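# Index the turntable one hole clockwise and reseat plunger

## Task

Advance the turntable by exactly one hole, turning clockwise when viewed from above, so that the plunger's pin drops all the way into the new hole; the fixture must end standing upright on the deck with neither gripper touching it.

## Robot and tools

Robot: two 6-joint arms with parallel grippers, left_arm and right_arm. Each arm has a wrist camera (cam_left_wrist, cam_right_wrist), and two fixed head cameras (cam_head_left, cam_head_right) look at the table. All four give 896x504 images. Arm names are not image sides.

Frames. Scene frame: origin at table-top height, midway between the nominal arm bases; +x points out over the table, +z up, and left_arm sits on the +y side. Calibrated base origins in the scene frame: left_arm (+0.025, +0.326, +0.031) m, quat_wxyz (+1.000, 0, 0, +0.003); right_arm (-0.004, -0.268, +0.031) m, quat_wxyz (+1.000, 0, 0, -0.018). Both bases have +z pointing up. Each arm's reported hand pose (end_effector_position in metres, end_effector_quat_wxyz) and its wrist camera pose are given in that arm's own base frame; fixed cameras and the table use the scene frame. Reported hand poses may be off by a few centimetres, more when reaching far. The hand point sits midway between the finger pads, roughly 1 cm short of the tips; fingers extend along the gripper's +z and separate along its y.

Command row. Every motion command uses rows of 14 numbers covering both arms, even if one stays still: left_arm's 6 joints then its opening, followed by right_arm's 6 joints and opening. Joint order inside each arm: waist, shoulder, elbow, wrist roll, wrist yaw, wrist pitch. These are absolute target angles in radians, in joint space (not offsets). Stated ranges in that row order: waist -2.618 to 3.054, shoulder 0.000 to 3.142, elbow 0.000 to 3.142, wrist roll -2.094 to 2.094, wrist yaw -1.571 to 1.571, wrist pitch -1.571 to 1.571. True ends may differ by up to 0.059 rad; a target beyond an end by more than that (and beyond the current angle) makes the call rejected, while smaller overshoots are clipped, sometimes reported as "joint sent to its limit". Opening is an absolute value from -1 (closed) to +1 (fully open, 0.094 m pad gap). To keep a gripper unchanged, resend its current command; 0 is a real half-open command.

Tools.
- execute_actions(actions, cameras): actions is a list of actions; each action is a list of 1 to 15 rows, one row per 1/30 s step, and if fewer than 15 are given the last row is held to fill 15 steps. An empty list just reports state. Per step each joint's target is kept within 0.339 rad (waist, shoulder, elbow) or 2.2 rad (wrist joints) of its measured angle, and targets putting the hand over 200 mm from where it is get scaled back, so big moves need several actions.
- move(target, speed, blend, opening_speed, blocking, cameras): target is one row or a list of up to 15 rows (absolute joint angles plus openings), all sharing a 10 s budget. All joints interpolate together, so hands trace curves, and there is no obstacle avoidance. speed (rad/s, 0.01 to 12.57, default 0.5) caps the joint with the largest travel; one value or one per target. blend (rad) rounds corners at intermediate rows. opening_speed (per second on the -1..+1 scale, at least 0.2) ramps finger commands; use it near its minimum on fragile items. blocking=false returns after about 0.5 s while the move continues; a new move takes over from the running one. Result adds a "move:" line: done, off_target (resting more than 0.035 rad from target), moving, held, fault, and possibly limits=held. done does not prove contact or its absence.
- wait(seconds 0 to 10): lets time pass holding the last commands; a running move keeps going.
- stop(): brakes a running move; needs braking distance.
- zoom_image(camera, region): region [x0, y0, x1, y1] in pixels from the top-left of that camera's latest image, no larger than 504 by 504.
- read_manual(section): returns licence texts only; no motion.
- finished_scene(scene): ends the current scene (give its number); irreversible. The goal must hold with the robot off the fixture.

Results. Joint positions and Joint velocities list each arm's joints in row order (rad, rad/s) then pad gap (m). "within noise" means the arm is still. Joint targets shows what joints are currently driven toward; resend these to hold a joint. Tool commands shows current finger commands. grip_measured uses the opening scale; empty it can read up to about 2.7 mm wide, and on a firmly held part it may read narrower than the part. It tracks the command until the force limit, so touch is not visible in it. Joint torques are total drive output including gravity, with per-unit offset and noise; positive toward larger angles; the first three joints wrap at ±28 N m. "joint command not followed" means the clearance check altered targets. Calls that ran actions also list joint angles at sample steps. MOTOR HOT appears at 75 °C; at 90 °C that arm folds and idles; at 100 °C it goes limp. Holding loads, stretching out, or pushing against unreachable targets heats motors.

Avoid: dropping or knocking anything off the table, releasing parts that are still moving, fast collisions and forceful pushing (faster moves and targets set deeper past contact press harder), any contact or pinching between the two arms, and arm fault stops. A camera cable resting on the fixture counts as touching it. Release by commanding an opening clearly above grip_measured, then retract both hands so the fixture stands free and upright.

Each tool is called after "Request:" as name(argument=value, ...) on one line, values as JSON.

## Session

Request:
execute_actions(actions=[], cameras=["cam_head_left"])

Request:
zoom_image(camera="cam_head_left", region=[340, 230, 560, 390])

Scene clock: 0.00 s.
left_arm: end_effector_position=(+0.3789, +0.0005, +0.1416) grip_measured=+1.000 end_effector_quat_wxyz=(+0.682, -0.014, +0.730, +0.047) | right_arm: end_effector_position=(+0.3580, -0.0478, +0.1413) grip_measured=+1.000 end_effector_quat_wxyz=(+0.679, +0.114, +0.720, -0.089)
Joint names: [waist, shoulder, elbow, wrist roll, wrist yaw, wrist pitch]
Joint positions: left_arm=[-0.079 1.56 0.222 0.039 -0.166 1.272 0.094] | right_arm=[0.009 1.506 0.165 0.047 0.296 1.275 0.094]
Joint velocities: within noise
Joint torques (N m): no reading
Heat: left arm: 31 °C; right arm: 28 °C.
Joint targets: left_arm=[-0.079 1.557 0.226 0.038 -0.166 1.267] | right_arm=[0.009 1.502 0.170 0.046 0.296 1.270]
Tool commands: left_gripper/opening=+1.0 right_gripper/opening=+1.0
Images, in order (width x height): cam_head_left 896x504.

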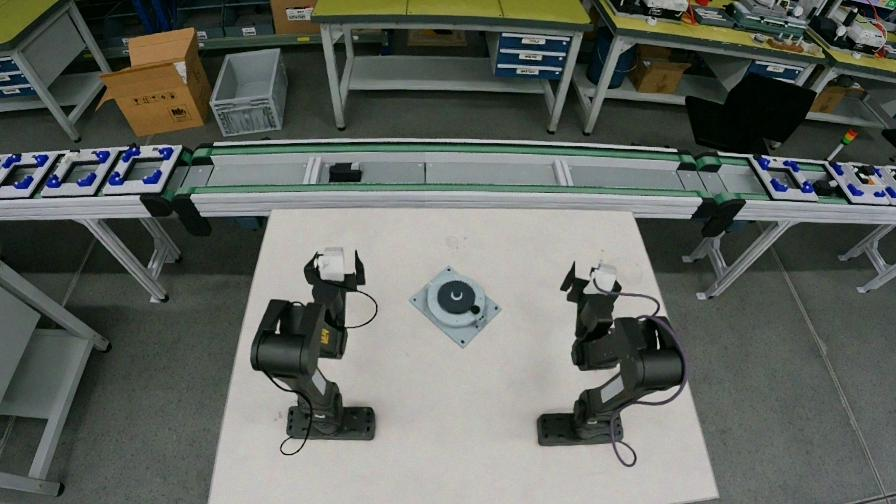

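Scaled by 2.291 from the camera's 896x504 image, which has a finer 1280x720 frame.

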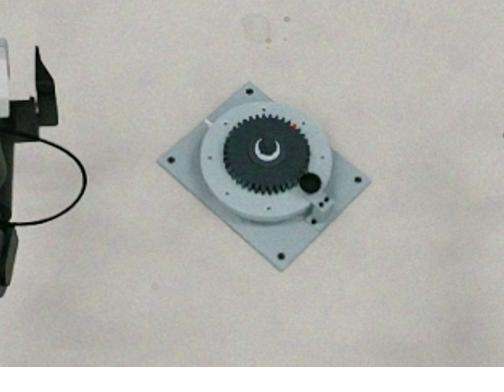

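Request:
move(target=[[-0.079, 1.551, 1.609, 0.0, 0.0, -1.19, 1.0, 0.3, 0.9, 0.15, 0.02, 0.1, 0.5, 1.0], [-0.74, 1.551, 1.609, 0.0, 0.0, -1.19, 1.0, 0.70, 0.478, 0.14, 0.0, 0.0, -0.011, 1.0]], speed=1.2, cameras=["cam_left_wrist", "cam_right_wrist"])

Request:
zoom_image(camera="cam_left_wrist", region=[240, 20, 600, 330])

Request:
zoom_image(camera="cam_right_wrist", region=[300, 160, 600, 460])

Scene clock: 17.00 s.
left_arm: end_effector_position=(+0.2678, -0.2439, +0.2213) grip_measured=+1.000 end_effector_quat_wxyz=(+0.195, +0.358, +0.910, -0.076) | right_arm: end_effector_position=(+0.2106, +0.1731, +0.1359) grip_measured=+1.000 end_effector_quat_wxyz=(+0.544, -0.270, +0.770, +0.194)
Joint names: [waist, shoulder, elbow, wrist roll, wrist yaw, wrist pitch]
Joint positions: left_arm=[-0.74 1.56 1.583 0.009 0.002 -1.172 0.094] | right_arm=[0.691 0.49 0.152 0.009 0.011 0 0.094]
Joint velocities: within noise
Joint torques (N m): left_arm=[-0.02 -7.61 7.64 -0.09 -0.01 1.04] | right_arm=[0.83 -0.05 8.14 -0.07 -0.1 1.66]
Heat: left arm: 32 °C; right arm: 31 °C.
Joint targets: left_arm=[-0.740 1.551 1.609 0.000 0.000 -1.190] | right_arm=[0.700 0.478 0.140 0.000 0.000 -0.011]
move: done
Images, in order (width x height): cam_left_wrist 896x504, cam_right_wrist 896x504.

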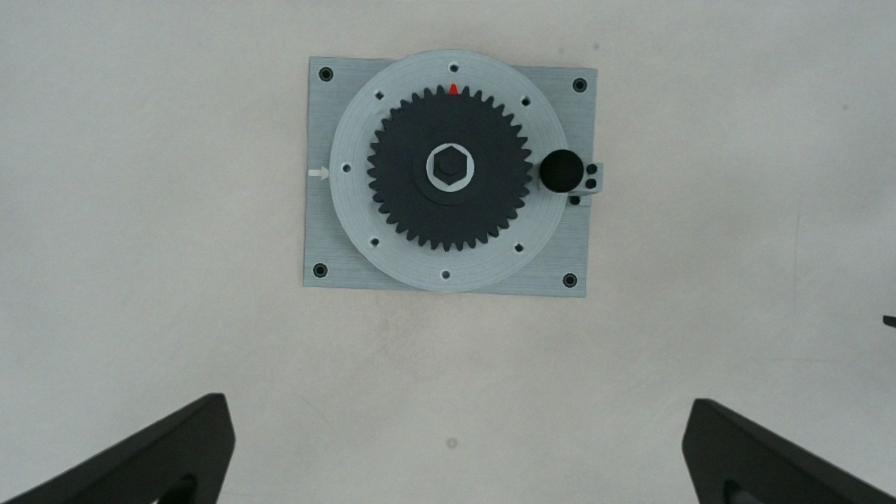

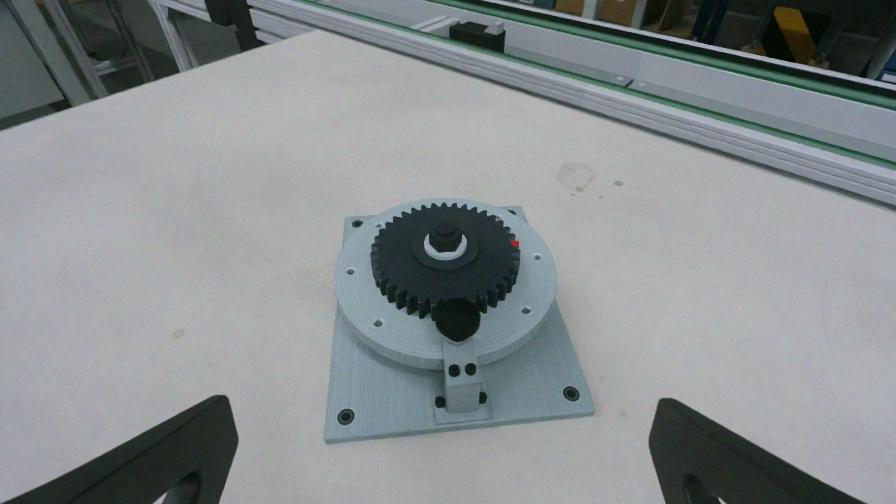

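Scaled by 1.400 from the camera's 896x504 image, which has a finer 1280x720 frame.

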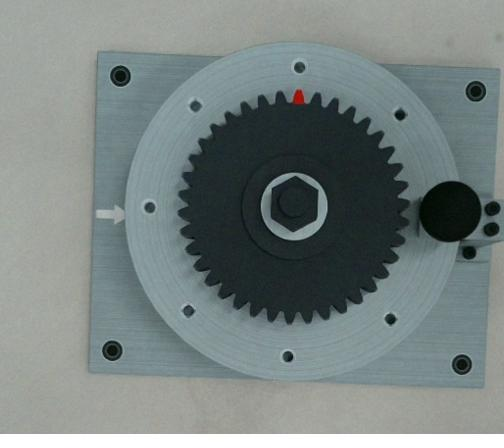

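Scaled by 1.680 from the camera's 896x504 image, which has a finer 1280x720 frame.

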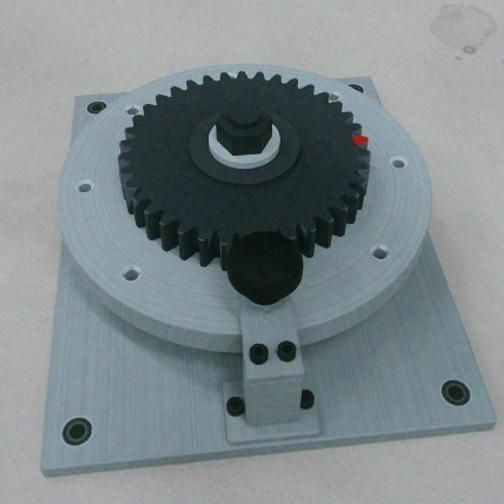

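Request:
move(target=[-0.7405, 2.300, 2.071, -1.049, 0.0, -1.350, 0.0, 0.4655, 1.882, 0.189, -0.135, -0.361, 1.364, 0.0], speed=1.0, cameras=["cam_left_wrist", "cam_right_wrist"])

Request:
zoom_image(camera="cam_left_wrist", region=[300, 204, 600, 504])

Request:
zoom_image(camera="cam_right_wrist", region=[300, 204, 600, 504])

Scene clock: 50.50 s.
left_arm: end_effector_position=(+0.3288, -0.2996, +0.0705) grip_measured=+0.001 end_effector_quat_wxyz=(-0.001, -0.148, +0.989, -0.001) | right_arm: end_effector_position=(+0.2825, +0.2149, +0.0364) grip_measured=+0.002 end_effector_quat_wxyz=(+0.526, -0.334, +0.745, +0.239)
Joint names: [waist, shoulder, elbow, wrist roll, wrist yaw, wrist pitch]
Joint positions: left_arm=[-0.74 2.283 2.044 -1.037 0.002 -1.331 0.047] | right_arm=[0.474 1.868 0.175 -0.124 -0.351 1.331 0.047]
Joint velocities: within noise
Joint torques (N m): left_arm=[-0.05 -11.56 7.3 -0.1 -0.02 0.16] | right_arm=[-0.92 -4.44 4.64 -0.09 -0.19 2.02]
Heat: left arm: 33 °C; right arm: 32 °C.
Joint targets: left_arm=[-0.741 2.300 2.071 -1.049 0.000 -1.350] | right_arm=[0.466 1.882 0.189 -0.135 -0.361 1.364]
move: done
Images, in order (width x height): cam_left_wrist 896x504, cam_right_wrist 896x504.

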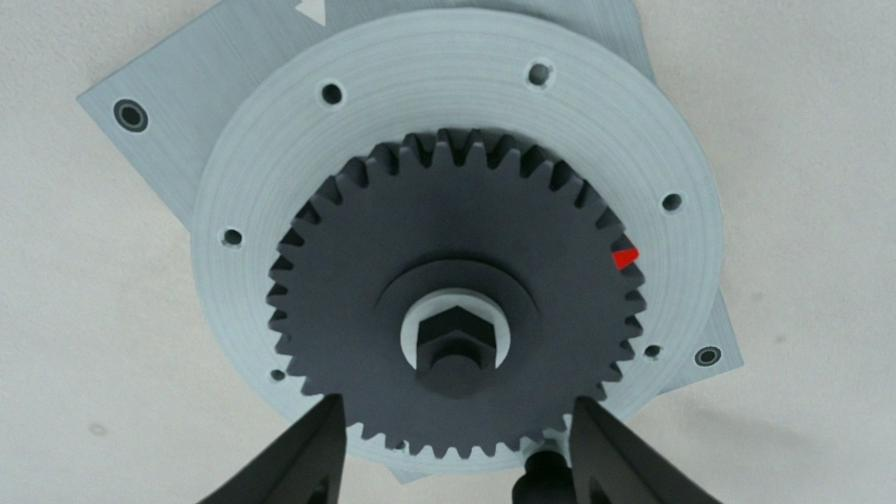

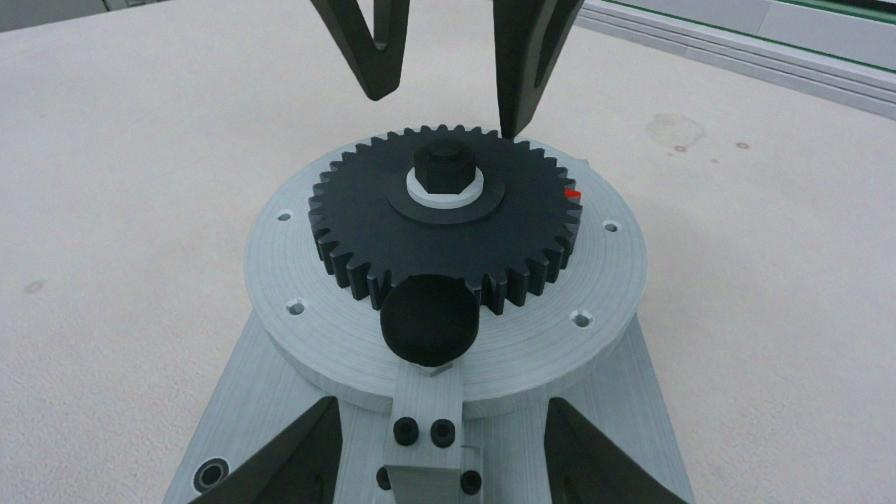

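Scaled by 1.680 from the camera's 896x504 image, which has a finer 1280x720 frame.

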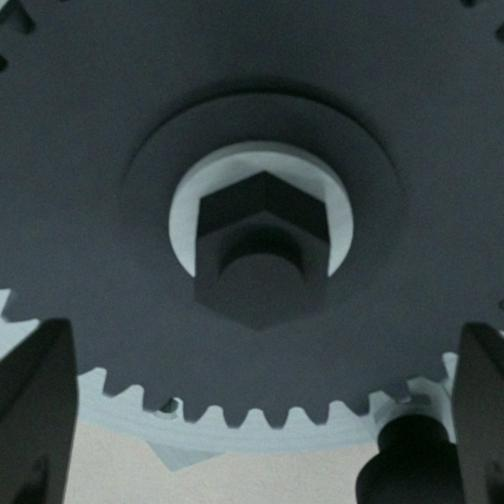

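Scaled by 1.680 from the camera's 896x504 image, which has a finer 1280x720 frame.

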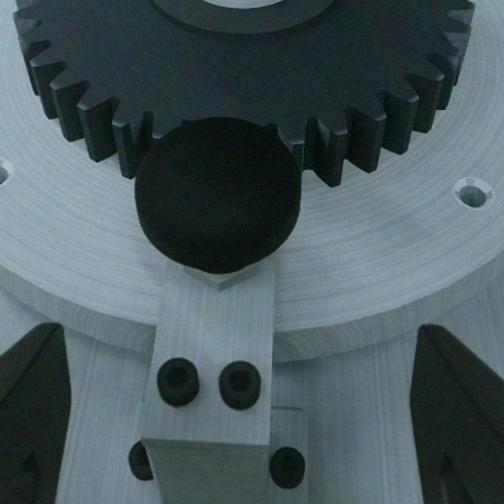

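Request:
move(target=[-0.7405, 2.310, 1.943, -1.049, 0.0, -1.218, -0.2, 0.5485, 2.0106, 0.3075, -0.092, -0.278, 1.379, 0.0], speed=0.3, cameras=["cam_left_wrist", "cam_right_wrist"])

Scene clock: 83.87 s.
left_arm: end_effector_position=(+0.3300, -0.3007, +0.0466) grip_measured=-0.199 end_effector_quat_wxyz=(+0.002, -0.149, +0.989, -0.004) | right_arm: end_effector_position=(+0.3023, +0.2421, +0.0261) grip_measured=+0.002 end_effector_quat_wxyz=(+0.527, -0.334, +0.744, +0.239)
Joint names: [waist, shoulder, elbow, wrist roll, wrist yaw, wrist pitch]
Joint positions: left_arm=[-0.74 2.287 1.957 -1.039 0.002 -1.233 0.038] | right_arm=[0.541 1.992 0.298 -0.101 -0.289 1.344 0.047]
Joint velocities: within noise
Joint torques (N m): left_arm=[-0.03 -11.03 4.11 -0.11 -0.02 0.57] | right_arm=[0.59 -5.19 4.37 0.09 0.04 2.03]
Heat: left arm: 37 °C; right arm: 33 °C.
Joint targets: left_arm=[-0.741 2.310 1.943 -1.049 0.000 -1.218] | right_arm=[0.549 2.011 0.308 -0.092 -0.278 1.379]
move: done
Images, in order (width x height): cam_left_wrist 896x504, cam_right_wrist 896x504.

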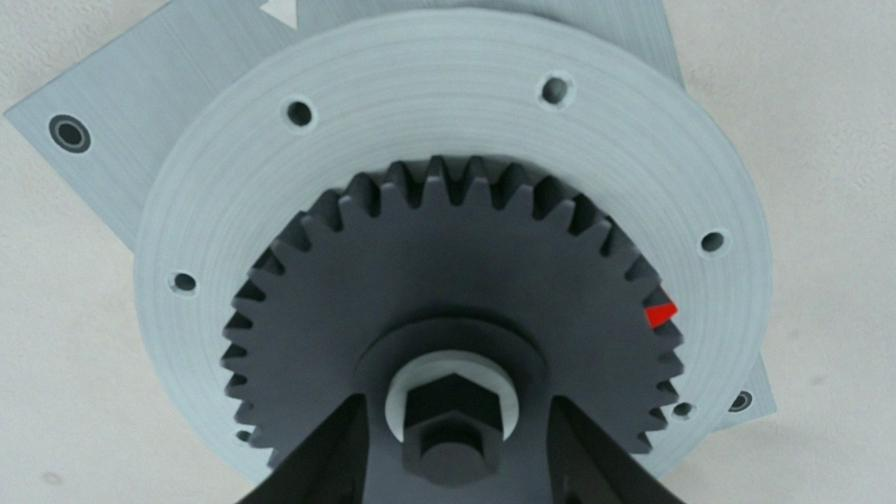

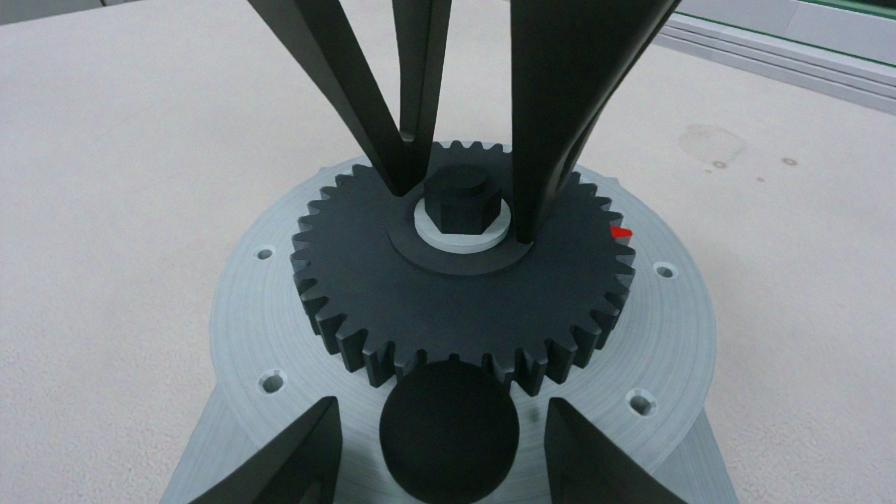

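Request:
move(target=[[-0.7405, 2.290, 2.0, -1.049, 0.0, -1.285, -0.2, 0.5485, 2.0106, 0.3075, -0.092, -0.278, 1.379, 0.0], [-0.7405, 2.317, 1.939, -1.049, 0.0, -1.216, -0.2, 0.5485, 2.0106, 0.3075, -0.092, -0.278, 1.379, 0.0], [-0.7405, 2.317, 1.939, -1.049, 0.0, -1.216, -0.68, 0.5485, 2.0106, 0.3075, -0.092, -0.278, 1.379, -0.8]], speed=0.3, opening_speed=0.5, cameras=["cam_left_wrist", "cam_right_wrist"])

Scene clock: 107.17 s.
left_arm: end_effector_position=(+0.3297, -0.3004, +0.0437) grip_measured=-0.625 end_effector_quat_wxyz=(+0.000, -0.149, +0.989, -0.002) | right_arm: end_effector_position=(+0.3028, +0.2418, +0.0263) grip_measured=-0.495 end_effector_quat_wxyz=(+0.528, -0.333, +0.744, +0.238)
Joint names: [waist, shoulder, elbow, wrist roll, wrist yaw, wrist pitch]
Joint positions: left_arm=[-0.74 2.292 1.954 -1.039 0.002 -1.23 0.018] | right_arm=[0.541 1.992 0.298 -0.1 -0.286 1.345 0.024]
Joint velocities: within noise
Joint torques (N m): left_arm=[-0.05 -10.93 4.07 -0.1 -0.02 0.58] | right_arm=[0.64 -5.2 4.34 0.11 0 2.03]
Heat: left arm: 38 °C; right arm: 36 °C.
Joint targets: left_arm=[-0.741 2.317 1.939 -1.049 0.000 -1.216] | right_arm=[0.549 2.011 0.308 -0.092 -0.278 1.379]
move: done
Images, in order (width x height): cam_left_wrist 896x504, cam_right_wrist 896x504.

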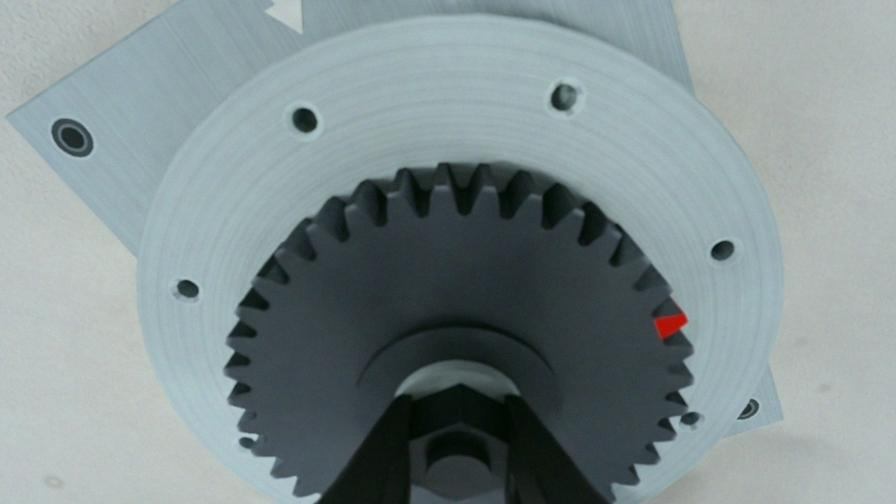

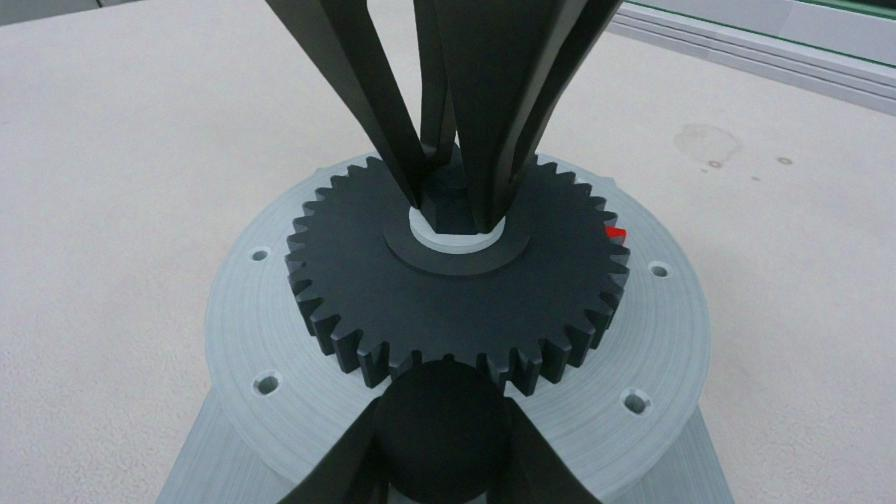

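Request:
move(target=[[-0.7405, 2.317, 1.939, -1.049, 0.0, -1.216, -0.68, 0.5485, 1.845, 0.3075, -0.092, -0.278, 1.555, -0.8], [-0.7405, 2.317, 1.939, -1.049, 0.0, -1.216, -0.68, 0.5485, 1.840, 0.3075, -0.092, -0.278, 1.560, -0.8], [-0.7405, 2.317, 1.939, -0.779, 0.0, -1.216, -0.68, 0.5485, 1.840, 0.3075, -0.092, -0.278, 1.560, -0.8], [-0.7405, 2.317, 1.939, -0.769, 0.0, -1.216, -0.68, 0.5485, 1.943, 0.3075, -0.092, -0.278, 1.296, -0.8], [-0.7405, 2.317, 1.939, -0.769, 0.0, -1.216, -0.68, 0.5485, 1.943, 0.3075, -0.092, -0.278, 1.296, 0.0]], speed=[0.3, 0.01, 0.5, 0.5, 0.5], opening_speed=0.5, cameras=["cam_left_wrist", "cam_right_wrist"])

Scene clock: 124.23 s.
left_arm: end_effector_position=(+0.3297, -0.3004, +0.0437) grip_measured=-0.626 end_effector_quat_wxyz=(+0.000, -0.024, +1.000, -0.002) | right_arm: end_effector_position=(+0.3027, +0.2407, +0.0307) grip_measured=-0.002 end_effector_quat_wxyz=(+0.524, -0.331, +0.749, +0.234)
Joint names: [waist, shoulder, elbow, wrist roll, wrist yaw, wrist pitch]
Joint positions: left_arm=[-0.74 2.292 1.954 -0.789 0.002 -1.23 0.018] | right_arm=[0.544 1.937 0.297 -0.099 -0.274 1.277 0.047]
Joint velocities: within noise
Joint torques (N m): left_arm=[-0.06 -10.88 4.05 0.25 -0.02 0.57] | right_arm=[0.34 -6.02 4.71 0.1 -0.11 1.9]
Heat: left arm: 38 °C; right arm: 39 °C.
Joint targets: left_arm=[-0.741 2.317 1.939 -0.769 0.000 -1.216] | right_arm=[0.549 1.943 0.307 -0.092 -0.278 1.296]
move: done; joint sent to its limit at targets 2 and 3
Images, in order (width x height): cam_left_wrist 896x504, cam_right_wrist 896x504.

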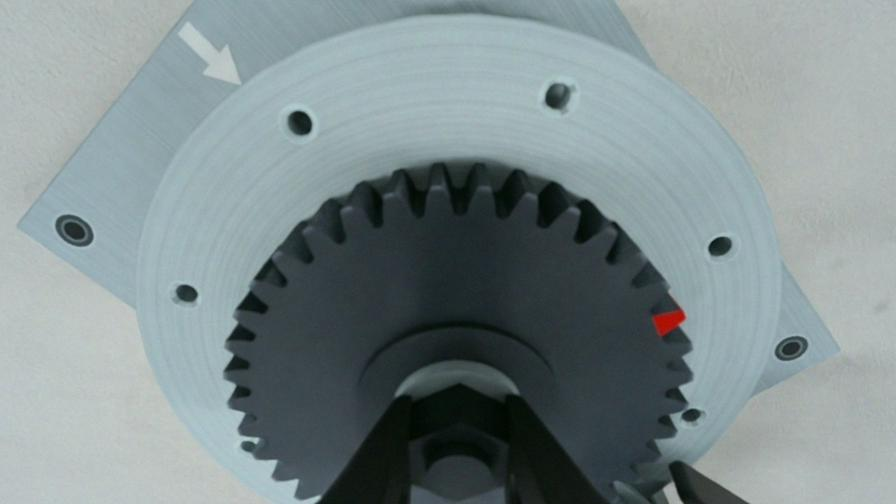

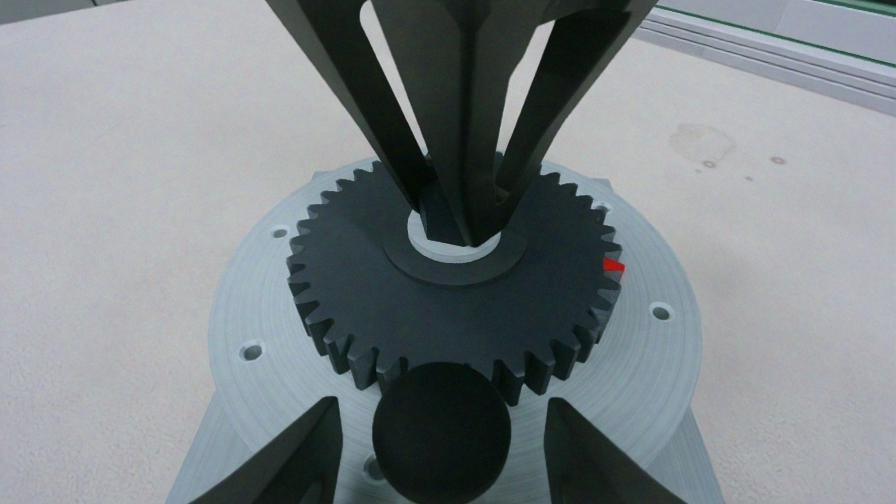

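Request:
move(target=[[-0.7405, 2.317, 1.939, -0.26, 0.0, -1.216, -0.68, 0.475, 1.825, 0.20, -0.13, -0.35, 1.285, 0.0], [-0.7405, 2.317, 1.939, -0.10, 0.0, -1.216, -0.68, 0.475, 1.825, 0.20, -0.13, -0.35, 1.285, 0.0]], speed=[0.4, 0.15], cameras=["cam_left_wrist", "cam_right_wrist"])

Request:
zoom_image(camera="cam_right_wrist", region=[300, 204, 600, 504])

Scene clock: 138.27 s.
left_arm: end_effector_position=(+0.3300, -0.3005, +0.0437) grip_measured=-0.627 end_effector_quat_wxyz=(+0.002, +0.282, +0.959, -0.002) | right_arm: end_effector_position=(+0.2884, +0.2199, +0.0387) grip_measured=-0.002 end_effector_quat_wxyz=(+0.524, -0.333, +0.747, +0.238)
Joint names: [waist, shoulder, elbow, wrist roll, wrist yaw, wrist pitch]
Joint positions: left_arm=[-0.74 2.292 1.954 -0.169 0.001 -1.228 0.018] | right_arm=[0.484 1.849 0.207 -0.119 -0.34 1.277 0.047]
Joint velocities: within noise
Joint torques (N m): left_arm=[-0.1 -10.93 4.03 0.82 -0.02 0.56] | right_arm=[-0.94 -7.58 3.04 -0.09 -0.18 1.78]
Heat: left arm: 38 °C; right arm: 38 °C.
Joint targets: left_arm=[-0.741 2.317 1.939 -0.100 0.000 -1.216] | right_arm=[0.475 1.825 0.200 -0.130 -0.350 1.285]
move: off_target (left_arm); left_arm: the wrist roll is farthest, 0.069 rad from its target
Images, in order (width x height): cam_left_wrist 896x504, cam_right_wrist 896x504.

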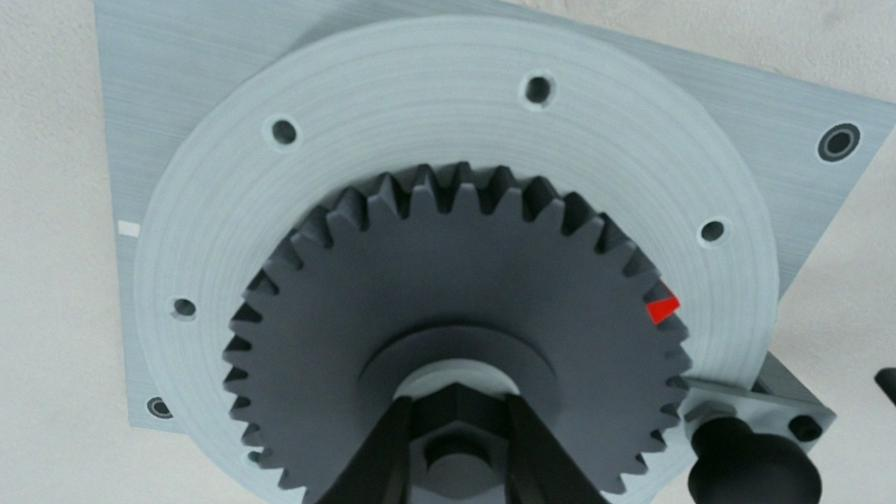

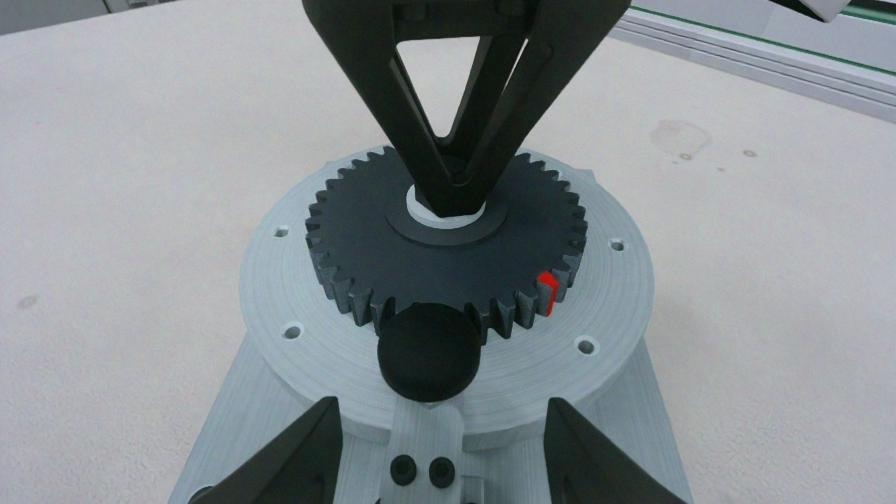

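Scaled by 1.680 from the camera's 896x504 image, which has a finer 1280x720 frame.

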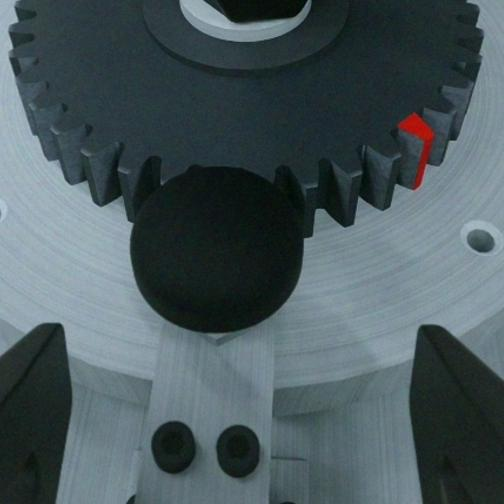

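Request:
move(target=[[-0.7405, 2.317, 1.939, -0.175, 0.0, -1.216, -0.68, 0.475, 1.825, 0.20, -0.13, -0.35, 1.285, 0.0], [-0.7405, 2.317, 1.939, -0.175, 0.0, -1.216, 0.0, 0.475, 1.825, 0.20, -0.13, -0.35, 1.285, 0.0], [-0.7405, 2.300, 2.12, -0.175, 0.0, -1.405, 0.0, 0.475, 1.68, 0.18, -0.13, -0.35, 1.16, 0.0]], speed=[0.3, 0.3, 0.5], opening_speed=0.8, cameras=["cam_left_wrist", "cam_right_wrist", "cam_head_left"])

Request:
zoom_image(camera="cam_right_wrist", region=[260, 180, 640, 500])

Scene clock: 158.23 s.
left_arm: end_effector_position=(+0.3270, -0.2989, +0.0789) grip_measured=-0.001 end_effector_quat_wxyz=(-0.008, +0.274, +0.962, +0.001) | right_arm: end_effector_position=(+0.2844, +0.2179, +0.0598) grip_measured=-0.002 end_effector_quat_wxyz=(+0.534, -0.333, +0.739, +0.239)
Joint names: [waist, shoulder, elbow, wrist roll, wrist yaw, wrist pitch]
Joint positions: left_arm=[-0.74 2.295 2.098 -0.185 0.006 -1.389 0.047] | right_arm=[0.484 1.7 0.189 -0.12 -0.341 1.171 0.047]
Joint velocities: within noise
Joint torques (N m): left_arm=[-0.08 -12.71 6.89 0.13 -0.05 0.18] | right_arm=[-0.98 -6.56 3.75 -0.09 -0.17 1.62]
Heat: left arm: 38 °C; right arm: 38 °C.
Joint targets: left_arm=[-0.741 2.300 2.120 -0.175 0.000 -1.405] | right_arm=[0.475 1.680 0.180 -0.130 -0.350 1.160]
move: done
Images, in order (width x height): cam_head_left 896x504, cam_left_wrist 896x504, cam_right_wrist 896x504.

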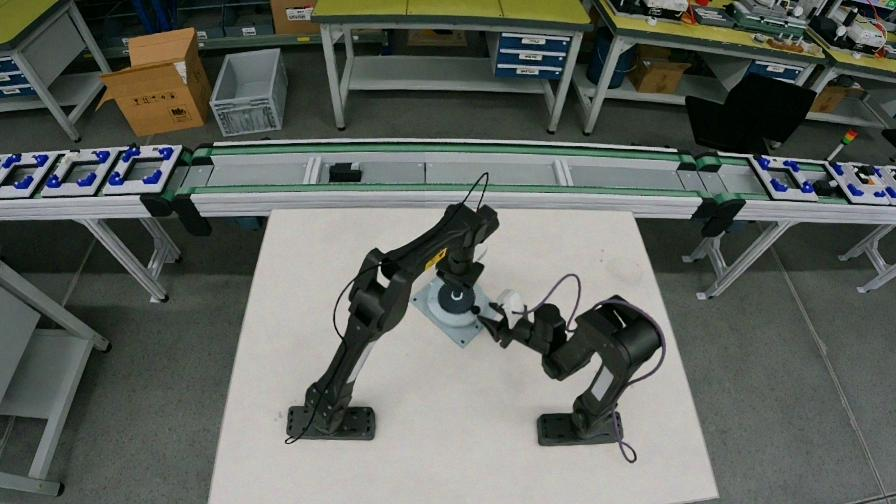

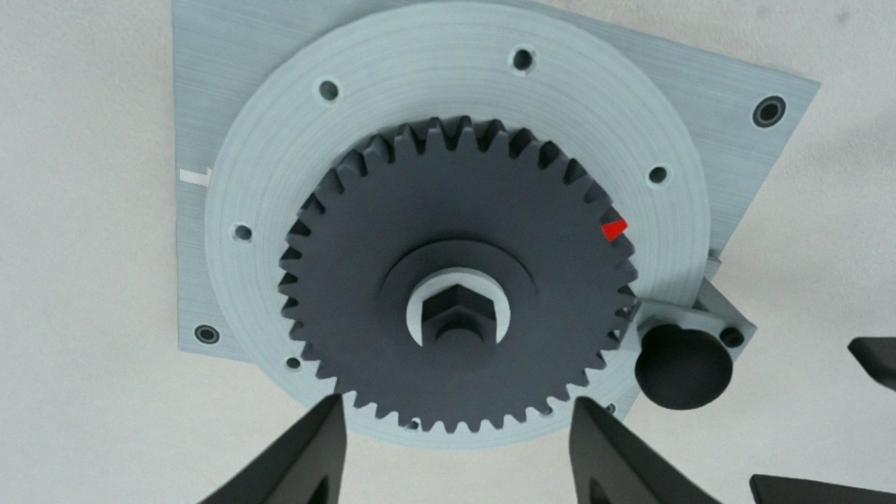

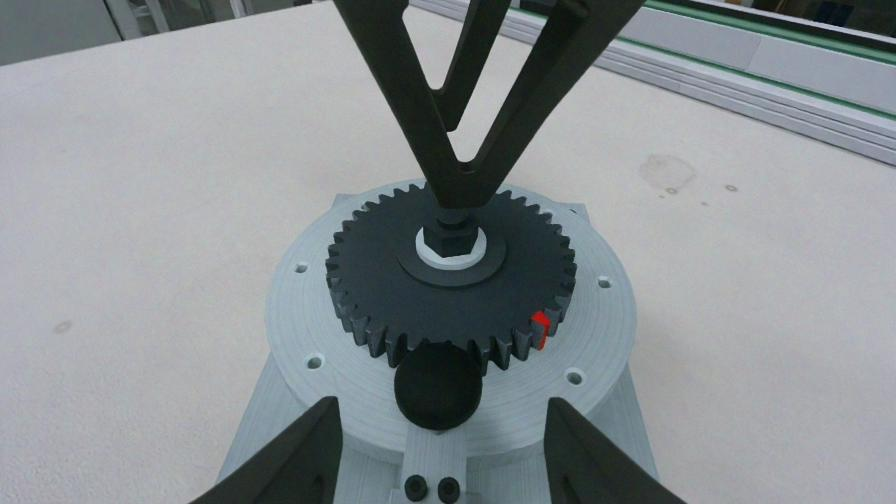

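Scaled by 1.326 from the camera's 896x504 image, which has a finer 1280x720 frame.

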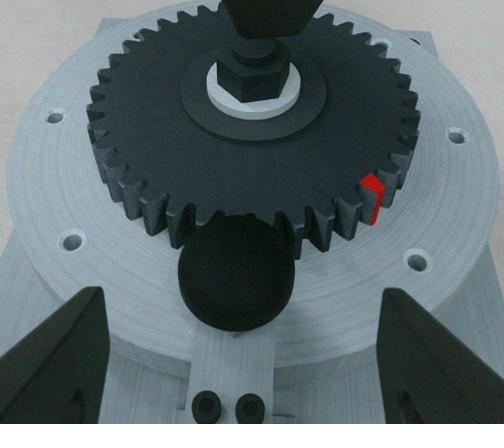

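Request:
finished_scene(scene=2)

The scene is finished: the task was done.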